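# Unload three sand cores from mould onto plywood

## Task

Remove three sand cores from the mould: the long core with the rounded nose, plus the two upright bladed cores sitting in the mould half on the robot's right side. Set all three down on the plywood boards next to the mould and release them. The remaining two cores must stay upright in the mould.

## Robot and tools

Robot: two six-joint arms, left_arm and right_arm, each ending in a parallel two-finger gripper with a wrist camera. The left_arm is on the +y side. The names do not match image sides. Base roots in the scene frame: left_arm (-0.041, +0.329, +0.029) m; right_arm (-0.052, -0.233, +0.005) m. Both are turned slightly about z. A camera stand sits behind the arms.

Scene frame: origin at table-top height, midway between the nominal bases. +x points out over the table and +z points up. The gripper's fingers point along its own +z and close along its own y. end_effector_position is the point between the pads, about 1 cm short of the tips. Printed hand poses can be a few cm off, more at long reach.

Joint order per arm: waist, shoulder, elbow, wrist pitch, wrist yaw, wrist roll. Values are absolute angles in radians. Stated ranges: waist -2.618..3.054; shoulder 0..3.142; elbow 0..3.142; wrist pitch -1.571..1.571; wrist yaw -1.571..1.571; wrist roll -2.094..2.094. True ends may differ by up to 0.059 rad. A target more than 0.059 past a stated end, and further out than the current angle, gets the call refused. A target past the true end is clipped, and the result says "joint sent to its limit".

Opening: one number per gripper, -1 closed to +1 fully open. Inside that range the fingers go to where grip_measured would read that value. grip_measured uses the same scale and can read a little wide when empty. Fully open the pads are 0.094 m apart. To release, command well above grip_measured. Squeeze rises steeply once the pads touch and jumps to the force limit near 20 N. For fragile parts, close slowly and consider a lower grip_force.

Row format, used by all movement tools: 14 numbers as one flat list. First come left_arm's 6 joint angles and its opening, then right_arm's 6 joint angles and its opening. Send all 14 even when only one arm moves. Re-send a resting arm's current "Joint targets" and its current opening to keep it still. A 0 in the opening slot is a real half-open command.

execute_actions(actions, cameras): actions is a list of actions. Each action is a table of up to 15 rows, one per 1/30 s step. A short table repeats its last row. The rows are absolute joint targets, not offsets. Each step, a target is kept within 0.339 rad of the measured angle for waist, shoulder and elbow, and within 2.2 rad for the wrist joints. If the targets would move the gripper over 200 mm, they are scaled back. Big changes therefore need several actions. An empty actions list returns a full state plus images.

move(target, speed, blend, opening_speed, grip_force, blocking, cameras): target is either one 14-number row or a list of up to 15 rows. All of them are absolute joint angles plus openings. Every joint of every arm is interpolated in step, so grippers travel on curves. Nothing steers around obstacles or the other arm.
- speed: rad/s for the joint with farthest to go, 0.01 to 12.57, default 0.5. Give one value, or one per target.
- blend: rad, rounds intermediate waypoints. Default 0 stops at each one.
- opening_speed: how fast the opening command changes, in units per second, at least 0.2.
- grip_force: N per pad, 10 to 50, one value or one per arm. It persists until changed. Below 50 the fingers close slowly.
- blocking=false: returns after about 0.5 s while the move continues. A new move replaces it.
The whole path is capped at about 10 s. The result adds a "move:" line, such as done, off_target (resting more than 0.035 rad from target), moving, held or fault, possibly with limits=held. done does not mean nothing was touched.

wait(seconds 0 to 10, cameras): lets time pass while holding the last commands. A running move continues. stop(cameras): brakes a running move, which needs some distance to stop. zoom_image(camera, region=[x0,y0,x1,y1]): region is in pixels of that camera's latest image, at most 504x504. read_manual(section): licence texts only. finished_scene(scene): ends the current scene, given its number. Call nothing after it in that reply.

Cameras: cam_head_left, cam_head_right, cam_high, cam_low, cam_left_wrist, cam_right_wrist, each 896x504. Use ["all"] for all, or [] for none.

Result lines:
- Joint positions and Joint velocities: one block per arm in joint order, then finger gap in m.
- Joint targets: what the joints are currently driven toward.
- Tool commands: present openings.
- Joint torques: N m, including gravity, with per-arm offsets. Joints 1 to 3 wrap at ±28.
- "within noise": velocities are negligible.
- "joint command not followed": the clearance check altered some targets.
- Step readings: listed only for execute_actions.
- MOTOR HOT: shown from 75 °C. At 90 °C that arm folds and idles; at 100 °C it goes limp.
Avoid long holds at full stretch, holding loads, and pushing against unreachable poses.

Things to avoid:
- Knocking a core off the table, or leaving one off it.
- Dropping cores from height, or releasing them while they still move.
- Fast collisions with the mould, table or fixtures, and hard presses.
- Any contact or squeeze between the two arms, including one gripper closing on the other's fingers.
- Snagging the wrist-camera cable, which counts as contact.
- Toppling the two cores that must remain standing.
Faster moves hit harder, and targets set past a contact press harder. Approach slowly, lower cores gently onto the plywood, and open only once they are at rest. Loose objects may occasionally get a small push.

Each tool is called after "Call:" by a JSON object that holds its "api" and its "payload", one argument or row to a line.

## Session

Call:
{"api": "move", "payload": {
  "target": [-0.25,1.2,1.2,-0.6,0.2,0.3,0.3,0.311,1.862,1.959,-1.145,0,0,1],
  "speed": 0.9,
  "grip_force": [40,35],
  "cameras": ["cam_head_left","cam_low","cam_high","cam_left_wrist","cam_right_wrist"]
}}

Scene clock: 2.43 s.
left_arm: end_effector_position=(+0.3055, +0.1964, +0.3004) grip_measured=+0.302 end_effector_quat_wxyz=(+0.459, +0.287, +0.837, -0.080) | right_arm: end_effector_position=(+0.3884, -0.1160, +0.2342) grip_measured=+1.000 end_effector_quat_wxyz=(+0.251, -0.120, +0.960, +0.029)
Joint positions: left_arm=[-0.255 1.193 1.168 -0.588 0.185 0.285 0.061] | right_arm=[0.315 1.856 1.932 -1.136 0.012 0.013 0.094]
Joint torques (N m): left_arm=[0.35 -3.19 11.52 1.75 0.32 0.14] | right_arm=[-0.21 -9.73 8.2 1.11 -0.11 -0.24]
Motor temperatures (°C): left_arm=[23 36 33 29 22 22 25] | right_arm=[25 32 30 29 21 24 21]
Heat: left arm: 36 °C; right arm: 32 °C.
Joint targets: left_arm=[-0.250 1.200 1.200 -0.600 0.200 0.300] | right_arm=[0.311 1.862 1.959 -1.145 0.000 0.000]
grip_force (N): 40, 35
move: done
Images, in order (width x height): cam_head_left 896x504, cam_high 896x504, cam_low 896x504, cam_left_wrist 896x504, cam_right_wrist 896x504.

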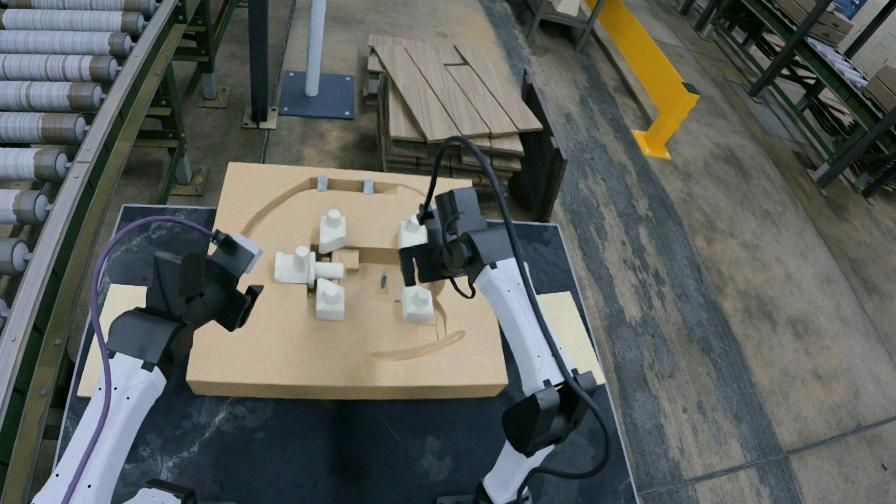

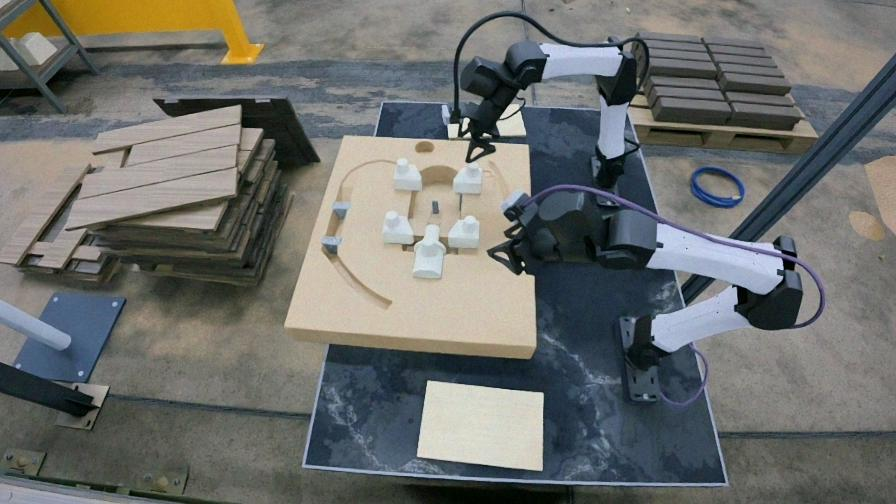

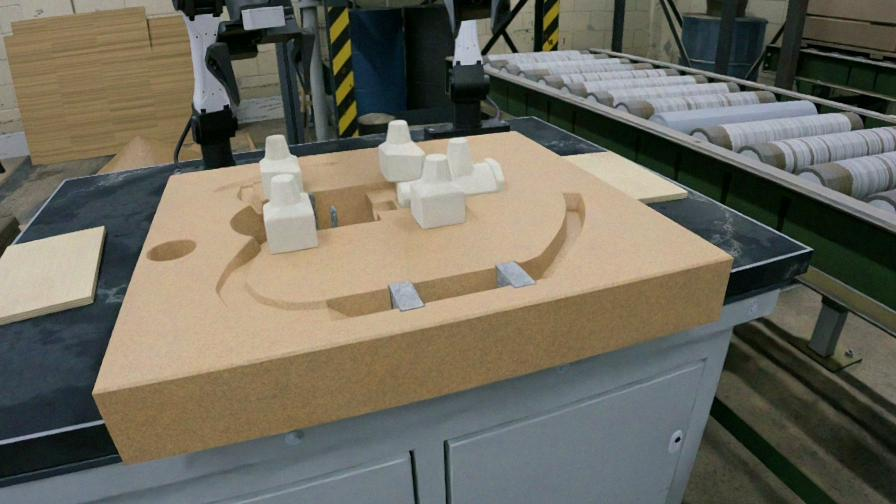

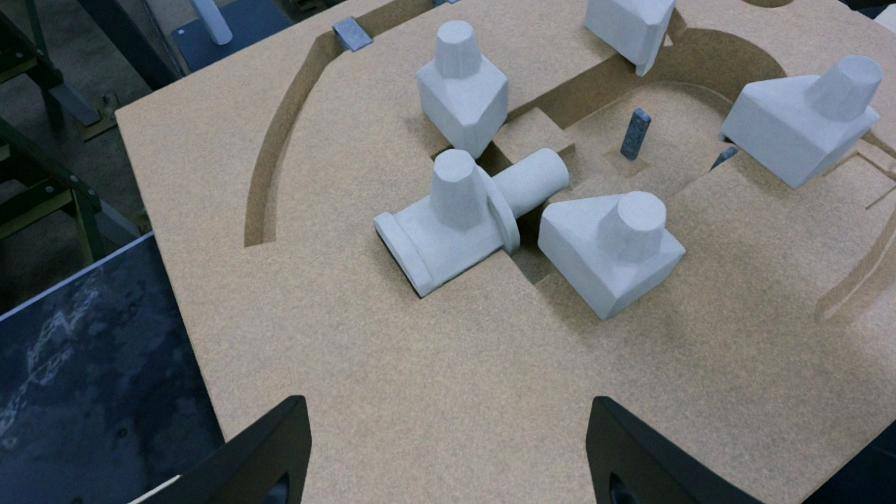

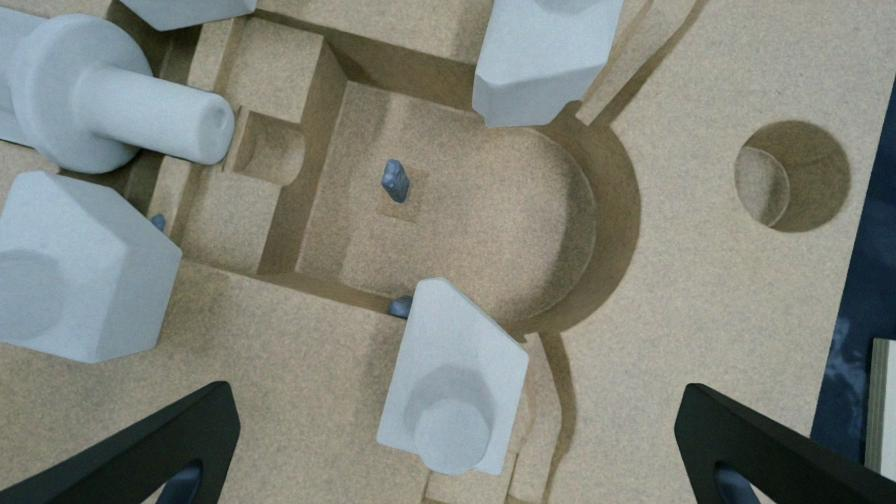

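Call:
{"api": "move", "payload": {
  "target": [-0.121,2.561,2.606,-1.343,1.025,1.255,0.3,0.314,2.082,2.084,-1.398,0,0.272,1],
  "speed": 0.9,
  "cameras": ["cam_left_wrist","cam_right_wrist"]
}}

Scene clock: 28.33 s.
left_arm: end_effector_position=(+0.4584, +0.1062, +0.1944) grip_measured=+0.302 end_effector_quat_wxyz=(+0.347, +0.603, +0.628, -0.349) | right_arm: end_effector_position=(+0.3673, -0.1215, +0.1633) grip_measured=+1.000 end_effector_quat_wxyz=(+0.084, -0.003, +0.996, +0.017)
Joint positions: left_arm=[-0.123 2.553 2.579 -1.332 1.009 1.237 0.061] | right_arm=[0.315 2.067 2.055 -1.388 0.011 0.258 0.094]
Joint torques (N m): left_arm=[0.16 -12.31 9.69 0.67 0.83 0.18] | right_arm=[0.12 -10.43 8.06 0.54 -0.13 0.1]
Motor temperatures (°C): left_arm=[23 37 39 33 22 22 25] | right_arm=[25 36 37 30 21 24 21]
Heat: left arm: 39 °C; right arm: 37 °C.
Joint targets: left_arm=[-0.121 2.561 2.606 -1.343 1.025 1.255] | right_arm=[0.314 2.082 2.084 -1.398 0.000 0.272]
grip_force (N): 40, 35
move: done
Images, in order (width x height): cam_left_wrist 896x504, cam_right_wrist 896x504.

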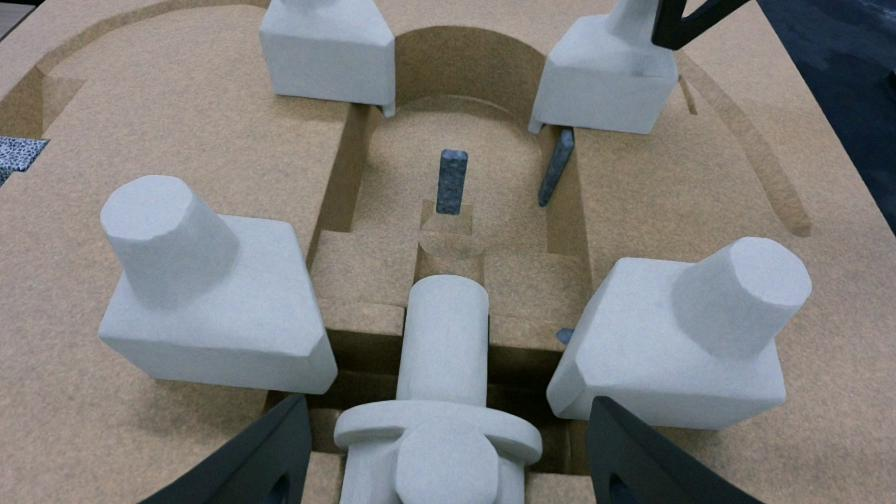

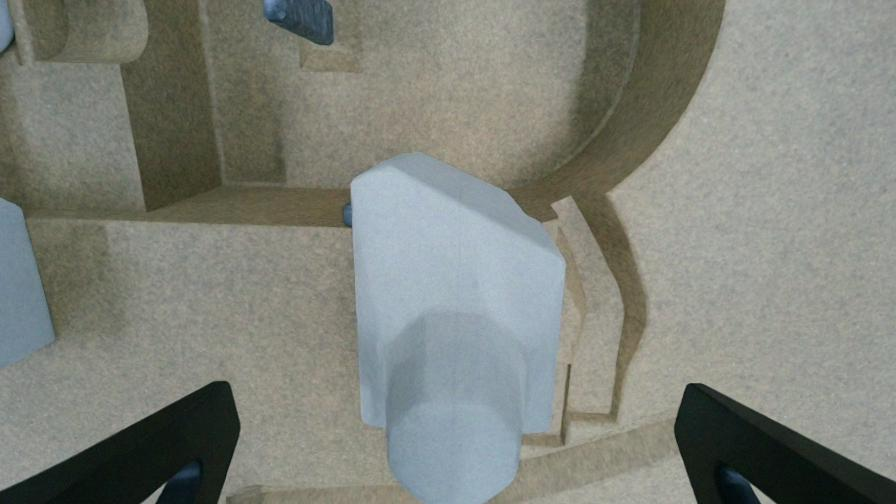

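Call:
{"api": "move", "payload": {
  "target": [
    [-0.121,2.475,2.24,-1.02,1.035,1.27,0.3,0.314,2.057,1.836,-1.175,0,0.272,1],
    [-0.121,2.475,2.24,-1.02,1.035,1.27,0.3,0.314,2.057,1.836,-1.175,0,0.272,0.0]
  ],
  "speed": 0.4,
  "cameras": ["cam_left_wrist","cam_right_wrist"]
}}

Scene clock: 43.40 s.
left_arm: end_effector_position=(+0.4636, +0.1045, +0.1345) grip_measured=+0.302 end_effector_quat_wxyz=(+0.358, +0.609, +0.618, -0.346) | right_arm: end_effector_position=(+0.3694, -0.1207, +0.1095) grip_measured=+0.169 end_effector_quat_wxyz=(+0.075, -0.003, +0.997, +0.015)
Joint positions: left_arm=[-0.123 2.513 2.257 -1.032 1.018 1.252 0.061] | right_arm=[0.315 2.067 1.843 -1.193 0.01 0.259 0.055]
Joint torques (N m): left_arm=[0.16 -16.36 6.01 0.89 0.81 0.21] | right_arm=[0.32 -13.05 5.37 0.72 -0.09 0.06]
Motor temperatures (°C): left_arm=[23 51 40 31 23 22 25] | right_arm=[25 39 37 29 21 24 21]
Heat: left arm: 51 °C; right arm: 39 °C.
Joint targets: left_arm=[-0.121 2.475 2.240 -1.020 1.035 1.270] | right_arm=[0.314 2.057 1.836 -1.175 0.000 0.272]
grip_force (N): 40, 35
move: off_target (left_arm); left_arm: the shoulder is farthest, 0.038 rad from its target
Images, in order (width x height): cam_left_wrist 896x504, cam_right_wrist 896x504.

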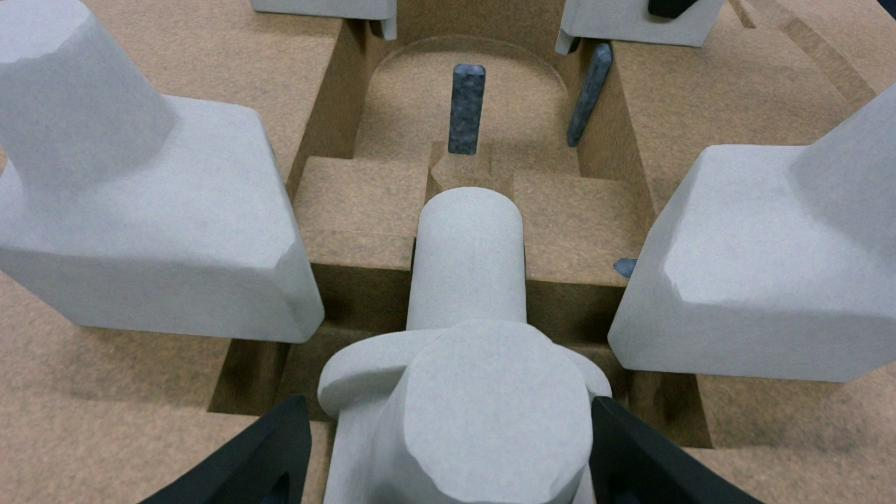

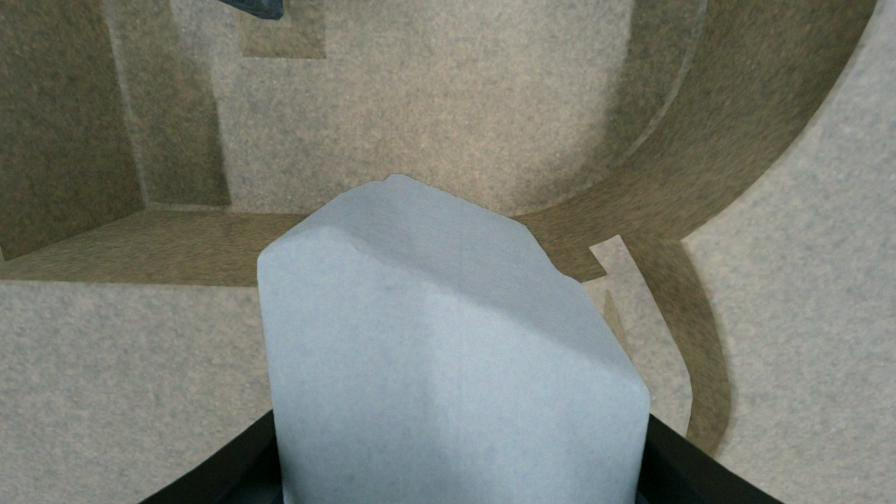

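Call:
{"api": "move", "payload": {
  "target": [
    [-0.121,2.442,2.179,-0.993,1.035,1.27,0.3,0.314,2.082,2.084,-1.398,0,0.272,0.0],
    [-0.121,2.442,2.179,-0.993,1.035,1.27,-0.6,0.314,1.773,1.846,-1.12,0,0.2,0.0],
    [-0.121,2.442,2.179,-0.993,1.035,1.27,-0.6,-0.49,1.55,0.912,0.289,0,0,0.0]
  ],
  "speed": [0.3,0.4,0.7],
  "blend": [0.03,0,0],
  "cameras": ["cam_left_wrist","cam_low","cam_right_wrist"]
}}

Scene clock: 60.77 s.
left_arm: end_effector_position=(+0.4592, +0.1052, +0.1358) grip_measured=-0.121 end_effector_quat_wxyz=(+0.361, +0.611, +0.615, -0.344) | right_arm: end_effector_position=(+0.3537, -0.4768, +0.1527) grip_measured=+0.168 end_effector_quat_wxyz=(+0.493, +0.235, +0.827, -0.135)
Joint positions: left_arm=[-0.123 2.479 2.197 -0.999 1.018 1.254 0.041] | right_arm=[-0.49 1.603 0.905 0.201 0.003 0.012 0.055]
Joint torques (N m): left_arm=[0.13 -16.01 5.93 0.84 0.79 0.16] | right_arm=[0.36 -13.48 7.1 2.61 -0.06 -0.2]
Motor temperatures (°C): left_arm=[23 66 39 30 23 22 25] | right_arm=[25 43 36 31 21 24 22]
Heat: left arm: 66 °C; right arm: 43 °C.
Joint targets: left_arm=[-0.121 2.442 2.179 -0.993 1.035 1.270] | right_arm=[-0.490 1.550 0.912 0.289 0.000 0.000]
grip_force (N): 40, 35
move: off_target (left_arm, right_arm); target 2's new numbers were sent with left_arm's shoulder 0.037 rad from that target; left_arm: the shoulder is farthest, 0.037 rad from its target; right_arm: the wrist pitch is farthest, 0.088 rad from its target
Images, in order (width x height): cam_low 896x504, cam_left_wrist 896x504, cam_right_wrist 896x504.

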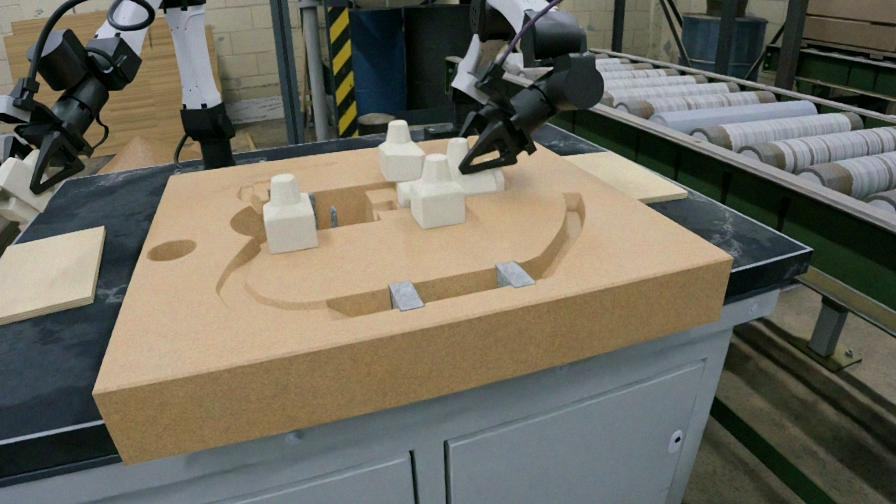

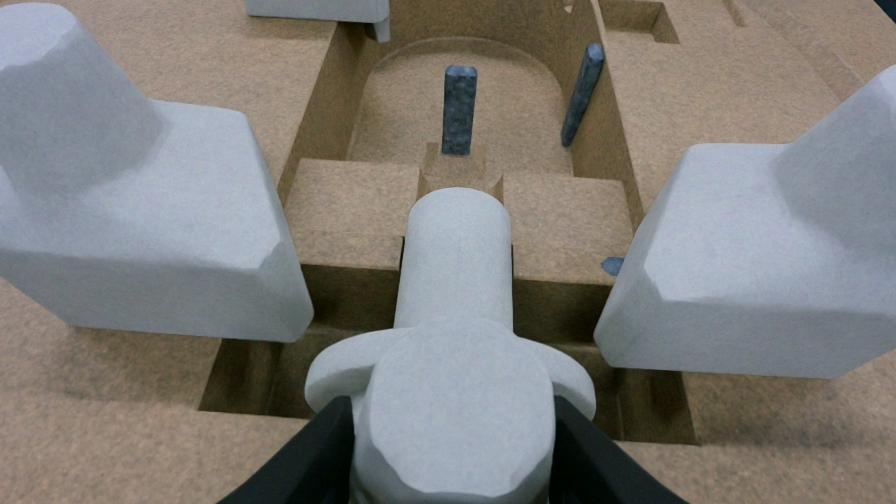

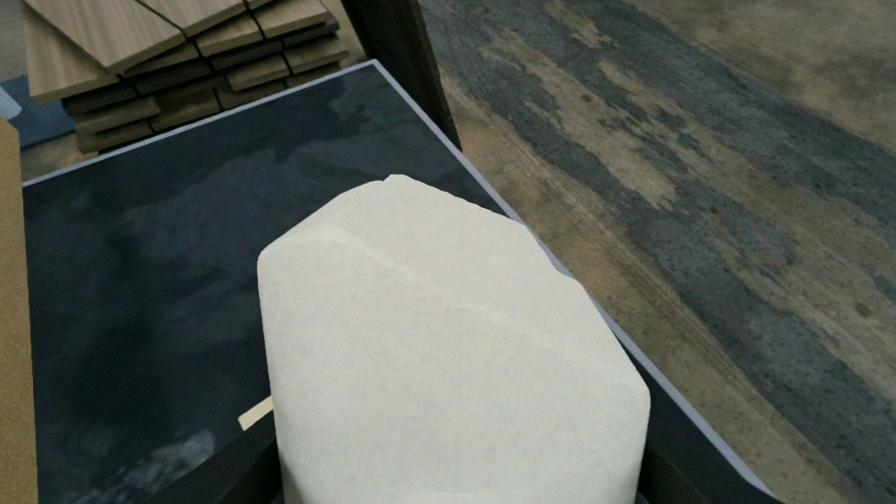

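Call:
{"api": "move", "payload": {
  "target": [
    [-0.121,2.36,2.39,-1.22,1.035,1.27,-0.6,-0.49,1.862,0.587,1.075,0,0,0.0],
    [0.115,2.10,2.03,-1.085,1.08,1.27,-0.6,-0.49,2.05,0.56,1.29,0,0,0.0],
    [0.811,1.825,1.485,-0.88,1.09,1.27,-0.6,-0.49,2.09,0.555,1.33,0,0,0.0]
  ],
  "speed": [0.3,0.25,0.6],
  "blend": [0.03,0.05,0],
  "cameras": ["cam_low","cam_high","cam_left_wrist"]
}}

Call:
{"api": "zoom_image", "payload": {
  "camera": "cam_low",
  "region": [0, 150, 200, 340]
}}

Scene clock: 86.87 s.
left_arm: end_effector_position=(+0.3373, +0.5070, +0.1826) grip_measured=-0.131 end_effector_quat_wxyz=(+0.451, +0.265, +0.840, -0.145) | right_arm: end_effector_position=(+0.3443, -0.4712, +0.0506) grip_measured=+0.168 end_effector_quat_wxyz=(+0.598, +0.213, +0.755, -0.165)
Joint positions: left_arm=[0.814 1.89 1.481 -0.918 0.968 1.274 0.041] | right_arm=[-0.49 2.078 0.558 1.288 0.003 0.007 0.055]
Joint torques (N m): left_arm=[-0.39 -14.42 7.83 1.07 1.86 -0.03] | right_arm=[0.35 -8.02 3.17 2.28 -0.06 -0.15]
Motor temperatures (°C): left_arm=[23 76 39 29 24 22 26] | right_arm=[25 45 37 43 21 24 22]
Heat: left arm: 76 °C; right arm: 45 °C. Fold the left arm in close to its base, or ease its load, before you think long.
Joint targets: left_arm=[0.811 1.825 1.485 -0.880 1.090 1.270] | right_arm=[-0.490 2.090 0.555 1.330 0.000 0.000]
MOTOR HOT: the shoulder of the left arm reports 76 °C; the controller's stop level is 90 °C. To cool a motor, set the load down, stop pushing, or move to a pose that needs little force.
grip_force (N): 40, 35
move: off_target (left_arm, right_arm); left_arm: the wrist yaw is farthest, 0.122 rad from its target; right_arm: the wrist pitch is farthest, 0.042 rad from its target
Images, in order (width x height): cam_high 896x504, cam_low 896x504, cam_left_wrist 896x504.

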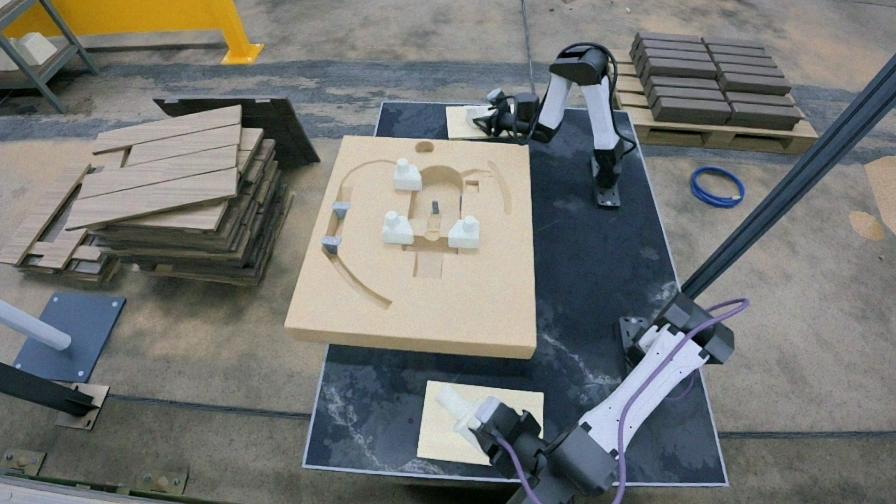

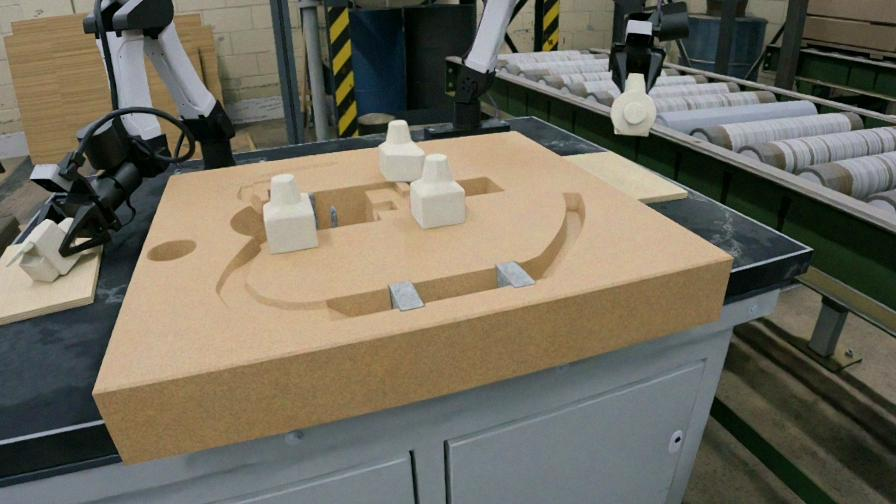

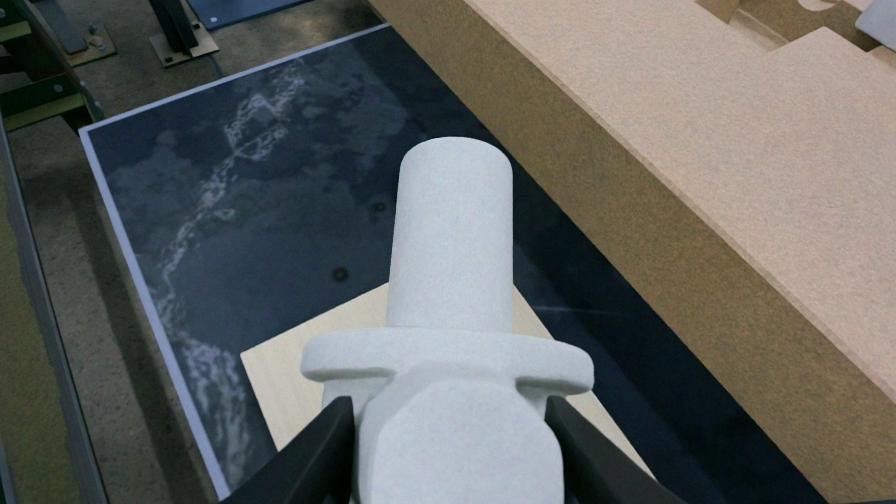

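Scaled by 2.520 from the camera's 896x504 image, which has a finer 1280x720 frame.

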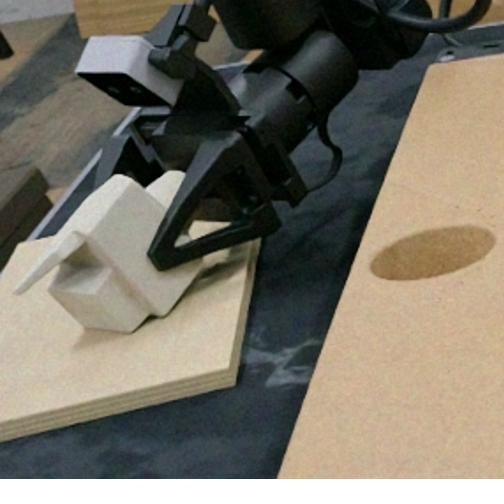

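Call:
{"api": "move", "payload": {
  "target": [
    [0.811,1.89,1.28,-0.597,1.09,1.27,-0.6,-0.49,2.10,0.555,1.345,0,0,0.4],
    [0.811,1.965,1.195,-0.46,1.09,1.27,-0.6,-0.49,2.10,0.555,1.345,0,0,0.4],
    [0.811,1.968,1.200,-0.47,1.08,1.27,0.35,-0.49,2.10,0.555,1.345,0,0,1]
  ],
  "speed": [0.25,0.1,0.1],
  "opening_speed": 0.35,
  "blend": [0.03,0,0],
  "cameras": ["cam_low","cam_high","cam_right_wrist"]
}}

Scene clock: 106.00 s.
left_arm: end_effector_position=(+0.3426, +0.4975, +0.1095) grip_measured=+0.348 end_effector_quat_wxyz=(+0.500, +0.281, +0.807, -0.141) | right_arm: end_effector_position=(+0.3445, -0.4713, +0.0527) grip_measured=+0.998 end_effector_quat_wxyz=(+0.603, +0.211, +0.751, -0.166)
Joint positions: left_arm=[0.809 1.966 1.203 -0.483 1.063 1.263 0.063] | right_arm=[-0.49 2.083 0.556 1.309 0.003 0.007 0.094]
Joint torques (N m): left_arm=[0.09 -8.64 6.54 0.96 0.82 0.08] | right_arm=[0.35 -7.47 3.47 2.27 -0.07 -0.14]
Motor temperatures (°C): left_arm=[23 73 38 30 26 22 26] | right_arm=[25 41 34 41 21 24 22]
Heat: left arm: 73 °C; right arm: 41 °C. Fold the left arm in close to its base, or ease its load, before you think long.
Joint targets: left_arm=[0.811 1.968 1.200 -0.470 1.080 1.270] | right_arm=[-0.490 2.100 0.555 1.345 0.000 0.000]
MOTOR HOT: still on. The shoulder of the left arm reports 73 °C.
grip_force (N): 40, 35
move: off_target (right_arm); blend cut to 0 rad at target 1; target 3's new numbers were sent with left_arm's wrist yaw 0.047 rad from that target; right_arm: the wrist pitch is farthest, 0.036 rad from its target
Images, in order (width x height): cam_high 896x504, cam_low 896x504, cam_right_wrist 896x504.

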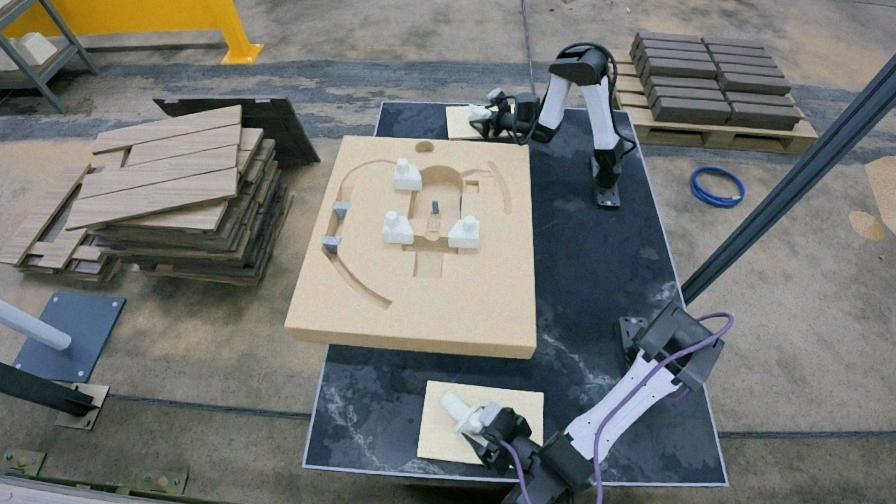

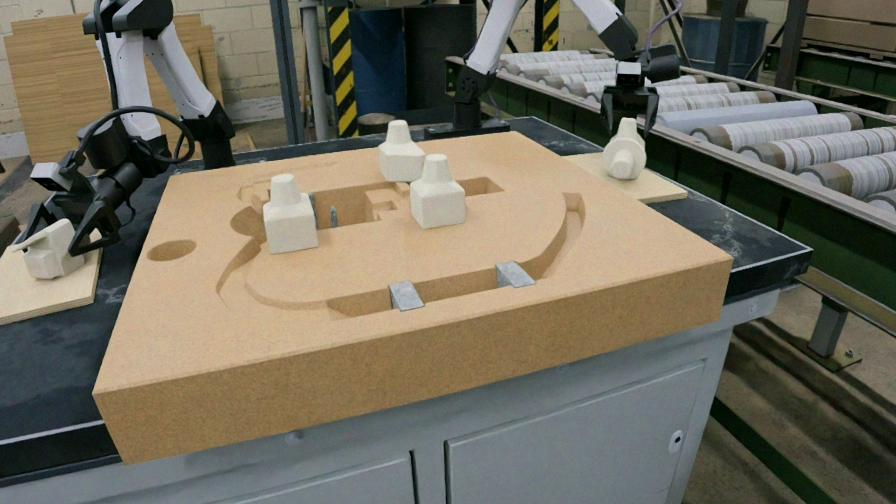

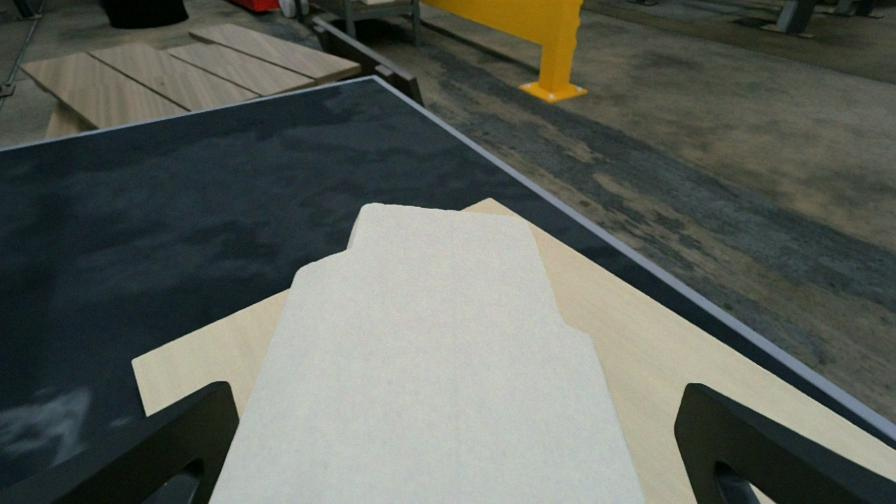

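Call:
{"api": "move", "payload": {
  "target": [
    [0.811,1.865,1.478,-0.913,1.045,1.255,0.35,-0.49,1.55,0.85,0.45,0,0,1],
    [0.7,1.0,1.0,-0.5,0.3,0.3,0.35,-0.2,1.4,1.0,0.2,0,0,1],
    [0.7,0.6,0.8,-0.5,0.3,0.3,0.35,0.334,1.81,1.218,0.10,0.247,0.143,1]
  ],
  "speed": [0.4,0.7,0.8],
  "blend": [0.05,0.15,0],
  "cameras": ["cam_low","cam_right_wrist","cam_high"]
}}

Scene clock: 115.17 s.
left_arm: end_effector_position=(+0.1935, +0.4493, +0.3344) grip_measured=+0.348 end_effector_quat_wxyz=(+0.579, -0.054, +0.796, +0.170) | right_arm: end_effector_position=(+0.4660, -0.1223, +0.1655) grip_measured=+0.998 end_effector_quat_wxyz=(+0.513, -0.009, +0.858, +0.004)
Joint positions: left_arm=[0.705 0.602 0.818 -0.506 0.317 0.31 0.063] | right_arm=[0.339 1.802 1.189 0.104 0.239 0.128 0.094]
Joint torques (N m): left_arm=[-0.58 0.32 6.43 2.16 -0.03 -0.11] | right_arm=[-0.27 -9.57 8.65 1.73 0.18 0.09]
Motor temperatures (°C): left_arm=[23 67 39 30 25 22 26] | right_arm=[25 41 35 40 21 24 22]
Heat: left arm: 67 °C; right arm: 41 °C.
Joint targets: left_arm=[0.700 0.600 0.800 -0.500 0.300 0.300] | right_arm=[0.334 1.810 1.218 0.100 0.247 0.143]
MOTOR HOT: cleared for the motors of the left arm.
grip_force (N): 40, 35
move: done
Images, in order (width x height): cam_high 896x504, cam_low 896x504, cam_right_wrist 896x504.

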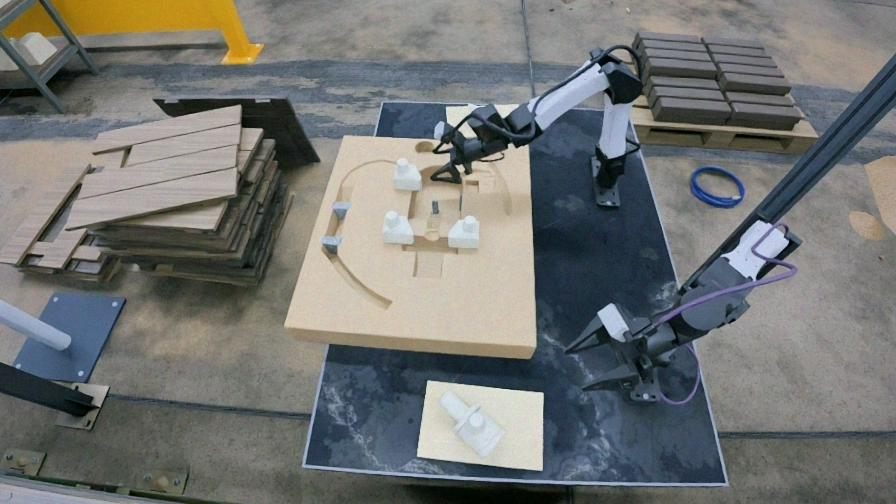

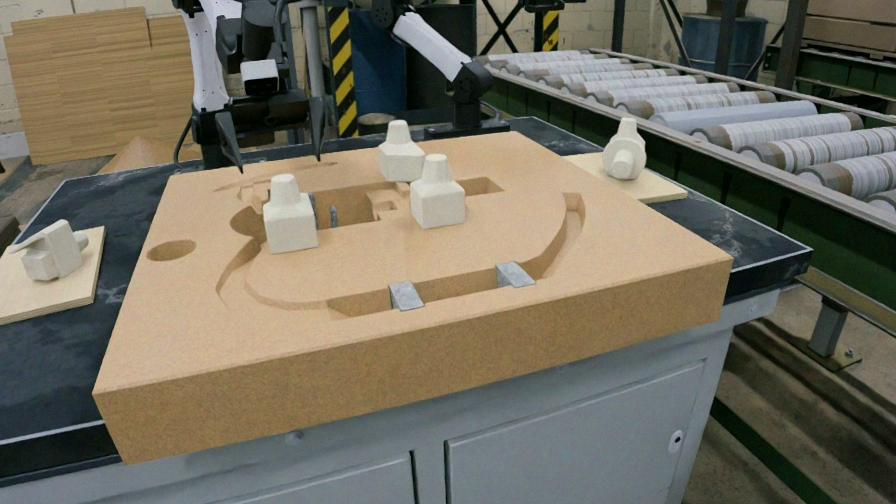

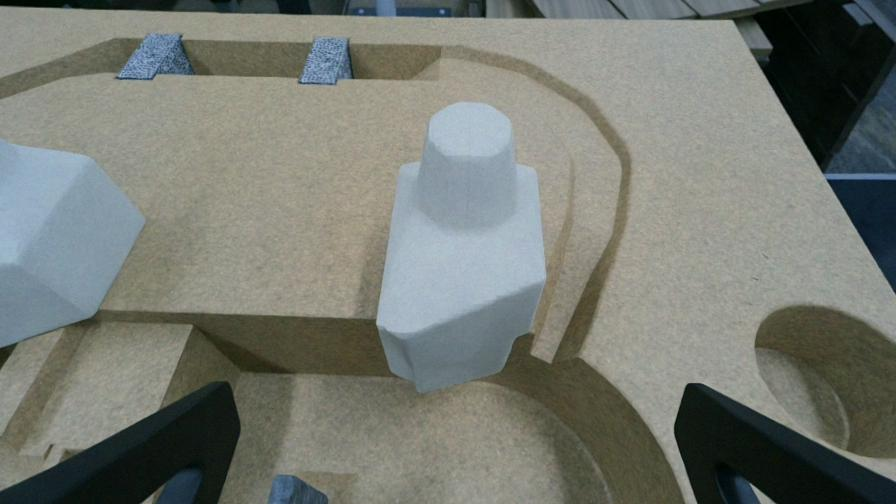

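Call:
{"api": "move", "payload": {
  "target": [
    [0.7,0.6,0.8,-0.5,0.3,0.3,0.35,0.277,2.223,1.579,0.150,0.2,0.126,1],
    [0.7,0.6,0.8,-0.5,0.3,0.3,0.35,0.277,2.223,1.579,0.150,0.2,0.126,0.0]
  ],
  "speed": 0.35,
  "cameras": ["cam_low","cam_right_wrist"]
}}

Call:
{"api": "zoom_image", "payload": {
  "camera": "cam_low",
  "region": [180, 90, 400, 270]
}}

Scene clock: 128.07 s.
left_arm: end_effector_position=(+0.1935, +0.4493, +0.3344) grip_measured=+0.348 end_effector_quat_wxyz=(+0.579, -0.054, +0.796, +0.170) | right_arm: end_effector_position=(+0.5581, -0.1271, +0.1040) grip_measured=+0.165 end_effector_quat_wxyz=(+0.502, +0.008, +0.865, -0.002)
Joint positions: left_arm=[0.705 0.602 0.818 -0.506 0.317 0.31 0.063] | right_arm=[0.282 2.208 1.547 0.129 0.213 0.128 0.055]
Joint torques (N m): left_arm=[-0.65 0.35 6.42 2.19 -0.02 -0.1] | right_arm=[-0.14 -12.67 8.92 1.97 -0.11 -0.07]
Motor temperatures (°C): left_arm=[23 58 38 32 24 22 25] | right_arm=[25 41 36 40 21 24 22]
Heat: left arm: 58 °C; right arm: 41 °C.
Joint targets: left_arm=[0.700 0.600 0.800 -0.500 0.300 0.300] | right_arm=[0.277 2.223 1.579 0.150 0.200 0.126]
grip_force (N): 40, 35
move: done
Images, in order (width x height): cam_low 896x504, cam_right_wrist 896x504.

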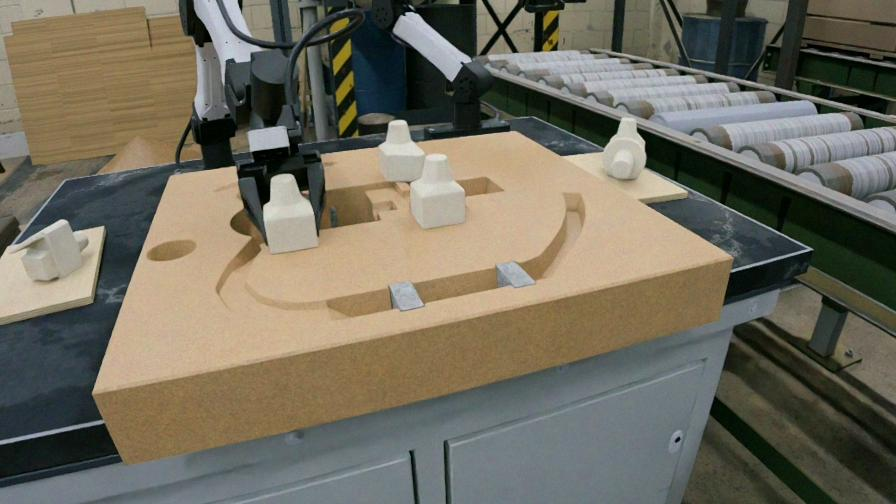

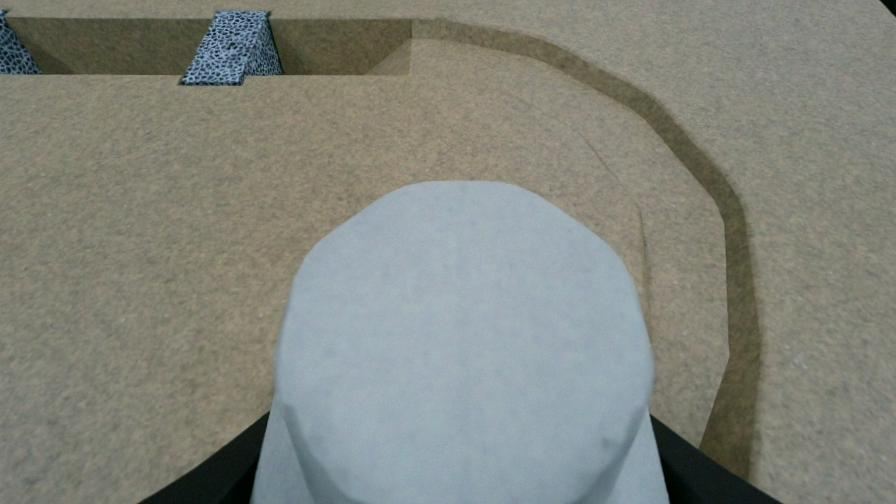

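Scaled by 2.291 from the camera's 896x504 image, which has a finer 1280x720 frame.

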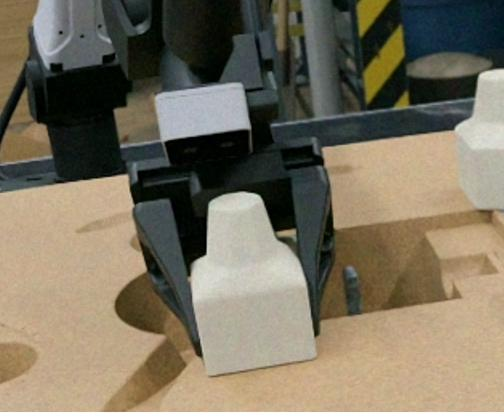

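Call:
{"api": "move", "payload": {
  "target": [
    [0.7,0.6,0.8,-0.5,0.3,0.3,0.35,0.277,2.10,1.755,-0.06,0.2,0.126,0.0],
    [0.7,0.6,0.8,-0.5,0.3,0.3,0.35,-0.15,1.60,1.46,-0.63,0,0,0.0],
    [0.7,0.6,0.8,-0.5,0.3,0.3,0.35,-0.67,1.85,1.68,-1.03,0,0,0.0]
  ],
  "speed": [0.3,0.6,0.6],
  "blend": [0.03,0.1,0],
  "cameras": ["cam_right_wrist","cam_head_left"]
}}

Scene clock: 139.47 s.
left_arm: end_effector_position=(+0.1935, +0.4493, +0.3344) grip_measured=+0.348 end_effector_quat_wxyz=(+0.579, -0.054, +0.796, +0.170) | right_arm: end_effector_position=(+0.2618, -0.5135, +0.1412) grip_measured=+0.164 end_effector_quat_wxyz=(+0.142, +0.357, +0.921, -0.058)
Joint positions: left_arm=[0.705 0.602 0.818 -0.506 0.317 0.31 0.063] | right_arm=[-0.675 1.852 1.633 -1.045 0.011 0.013 0.055]
Joint torques (N m): left_arm=[-0.61 0.35 6.43 2.18 -0.02 -0.1] | right_arm=[0.84 -10.5 9.76 1 -0.12 -0.2]
Motor temperatures (°C): left_arm=[23 53 37 33 24 22 25] | right_arm=[25 44 37 41 21 24 22]
Heat: left arm: 53 °C; right arm: 44 °C.
Joint targets: left_arm=[0.700 0.600 0.800 -0.500 0.300 0.300] | right_arm=[-0.670 1.850 1.680 -1.030 0.000 0.000]
grip_force (N): 40, 35
move: off_target (right_arm); right_arm: the elbow is farthest, 0.047 rad from its target
Images, in order (width x height): cam_head_left 896x504, cam_right_wrist 896x504.

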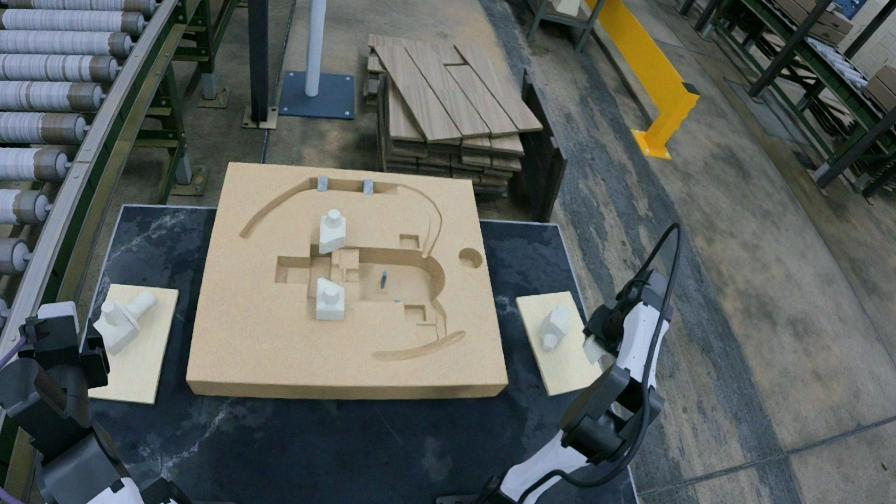

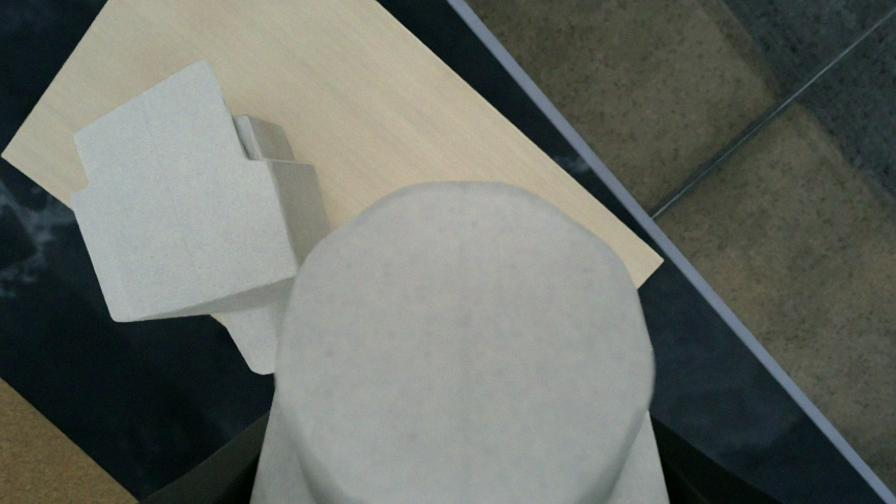

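Call:
{"api": "move", "payload": {
  "target": [
    [0.7,0.6,0.8,-0.5,0.3,0.3,0.35,-0.685,2.40,2.32,-1.46,0,0,0.0],
    [0.7,0.6,0.8,-0.5,0.3,0.3,0.35,-0.685,2.415,2.19,-1.51,0,0,0.0]
  ],
  "speed": [0.35,0.1],
  "cameras": ["cam_right_wrist","cam_head_right"]
}}

Scene clock: 161.30 s.
left_arm: end_effector_position=(+0.1935, +0.4493, +0.3344) grip_measured=+0.348 end_effector_quat_wxyz=(+0.579, -0.054, +0.796, +0.170) | right_arm: end_effector_position=(+0.2705, -0.5233, +0.0537) grip_measured=+0.164 end_effector_quat_wxyz=(-0.069, +0.361, +0.930, +0.021)
Joint positions: left_arm=[0.705 0.602 0.818 -0.506 0.317 0.31 0.063] | right_arm=[-0.679 2.411 2.189 -1.492 0.01 0.013 0.055]
Joint torques (N m): left_arm=[-0.58 0.35 6.45 2.16 0 -0.09] | right_arm=[-0.29 -14.05 5.61 -0.14 -0.14 -0.23]
Motor temperatures (°C): left_arm=[23 46 37 35 23 22 25] | right_arm=[25 44 39 36 21 24 23]
Heat: left arm: 46 °C; right arm: 44 °C.
Joint targets: left_arm=[0.700 0.600 0.800 -0.500 0.300 0.300] | right_arm=[-0.685 2.415 2.190 -1.510 0.000 0.000]
grip_force (N): 40, 35
move: done
Images, in order (width x height): cam_head_right 896x504, cam_right_wrist 896x504.

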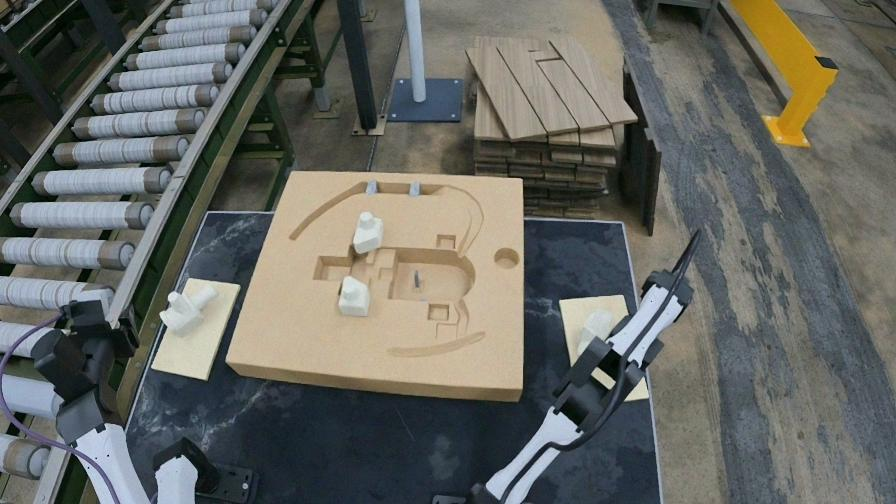

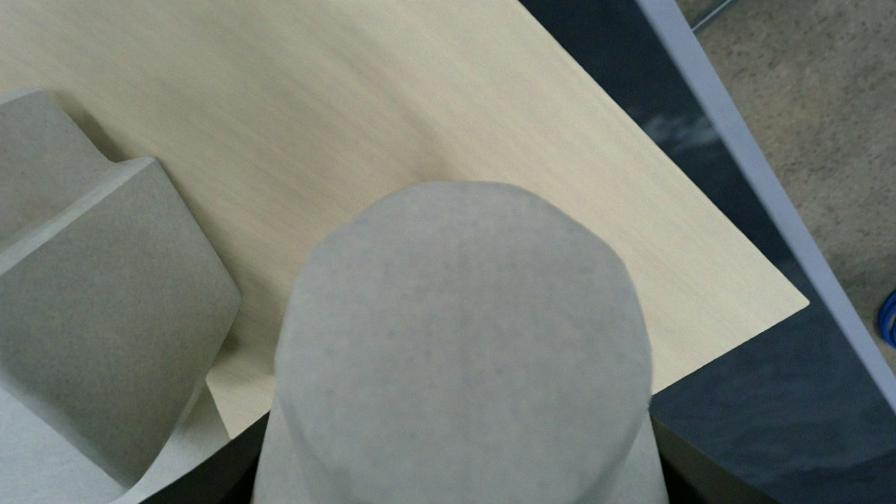

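Call:
{"api": "move", "payload": {
  "target": [0.7,0.6,0.8,-0.5,0.3,0.3,0.35,-0.685,2.415,2.19,-1.51,0,0,0.45],
  "opening_speed": 0.25,
  "cameras": ["cam_right_wrist"]
}}

Scene clock: 172.63 s.
left_arm: end_effector_position=(+0.1935, +0.4493, +0.3344) grip_measured=+0.348 end_effector_quat_wxyz=(+0.579, -0.054, +0.796, +0.170) | right_arm: end_effector_position=(+0.2701, -0.5212, +0.0540) grip_measured=+0.448 end_effector_quat_wxyz=(-0.071, +0.361, +0.930, +0.025)
Joint positions: left_arm=[0.705 0.602 0.818 -0.506 0.317 0.31 0.063] | right_arm=[-0.679 2.411 2.189 -1.499 0.003 0.012 0.068]
Joint torques (N m): left_arm=[-0.58 0.32 6.41 2.15 -0.04 -0.11] | right_arm=[-0.23 -13.9 5.71 -0.11 -0.03 -0.18]
Heat: left arm: 44 °C; right arm: 46 °C.
Joint targets: left_arm=[0.700 0.600 0.800 -0.500 0.300 0.300] | right_arm=[-0.685 2.415 2.190 -1.510 0.000 0.000]
grip_force (N): 40, 35
move: done
Images, in order (width x height): cam_right_wrist 896x504.

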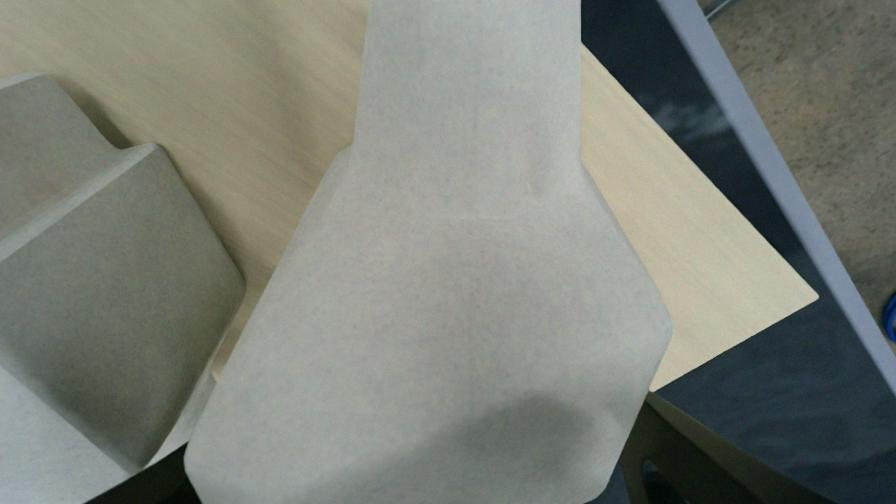

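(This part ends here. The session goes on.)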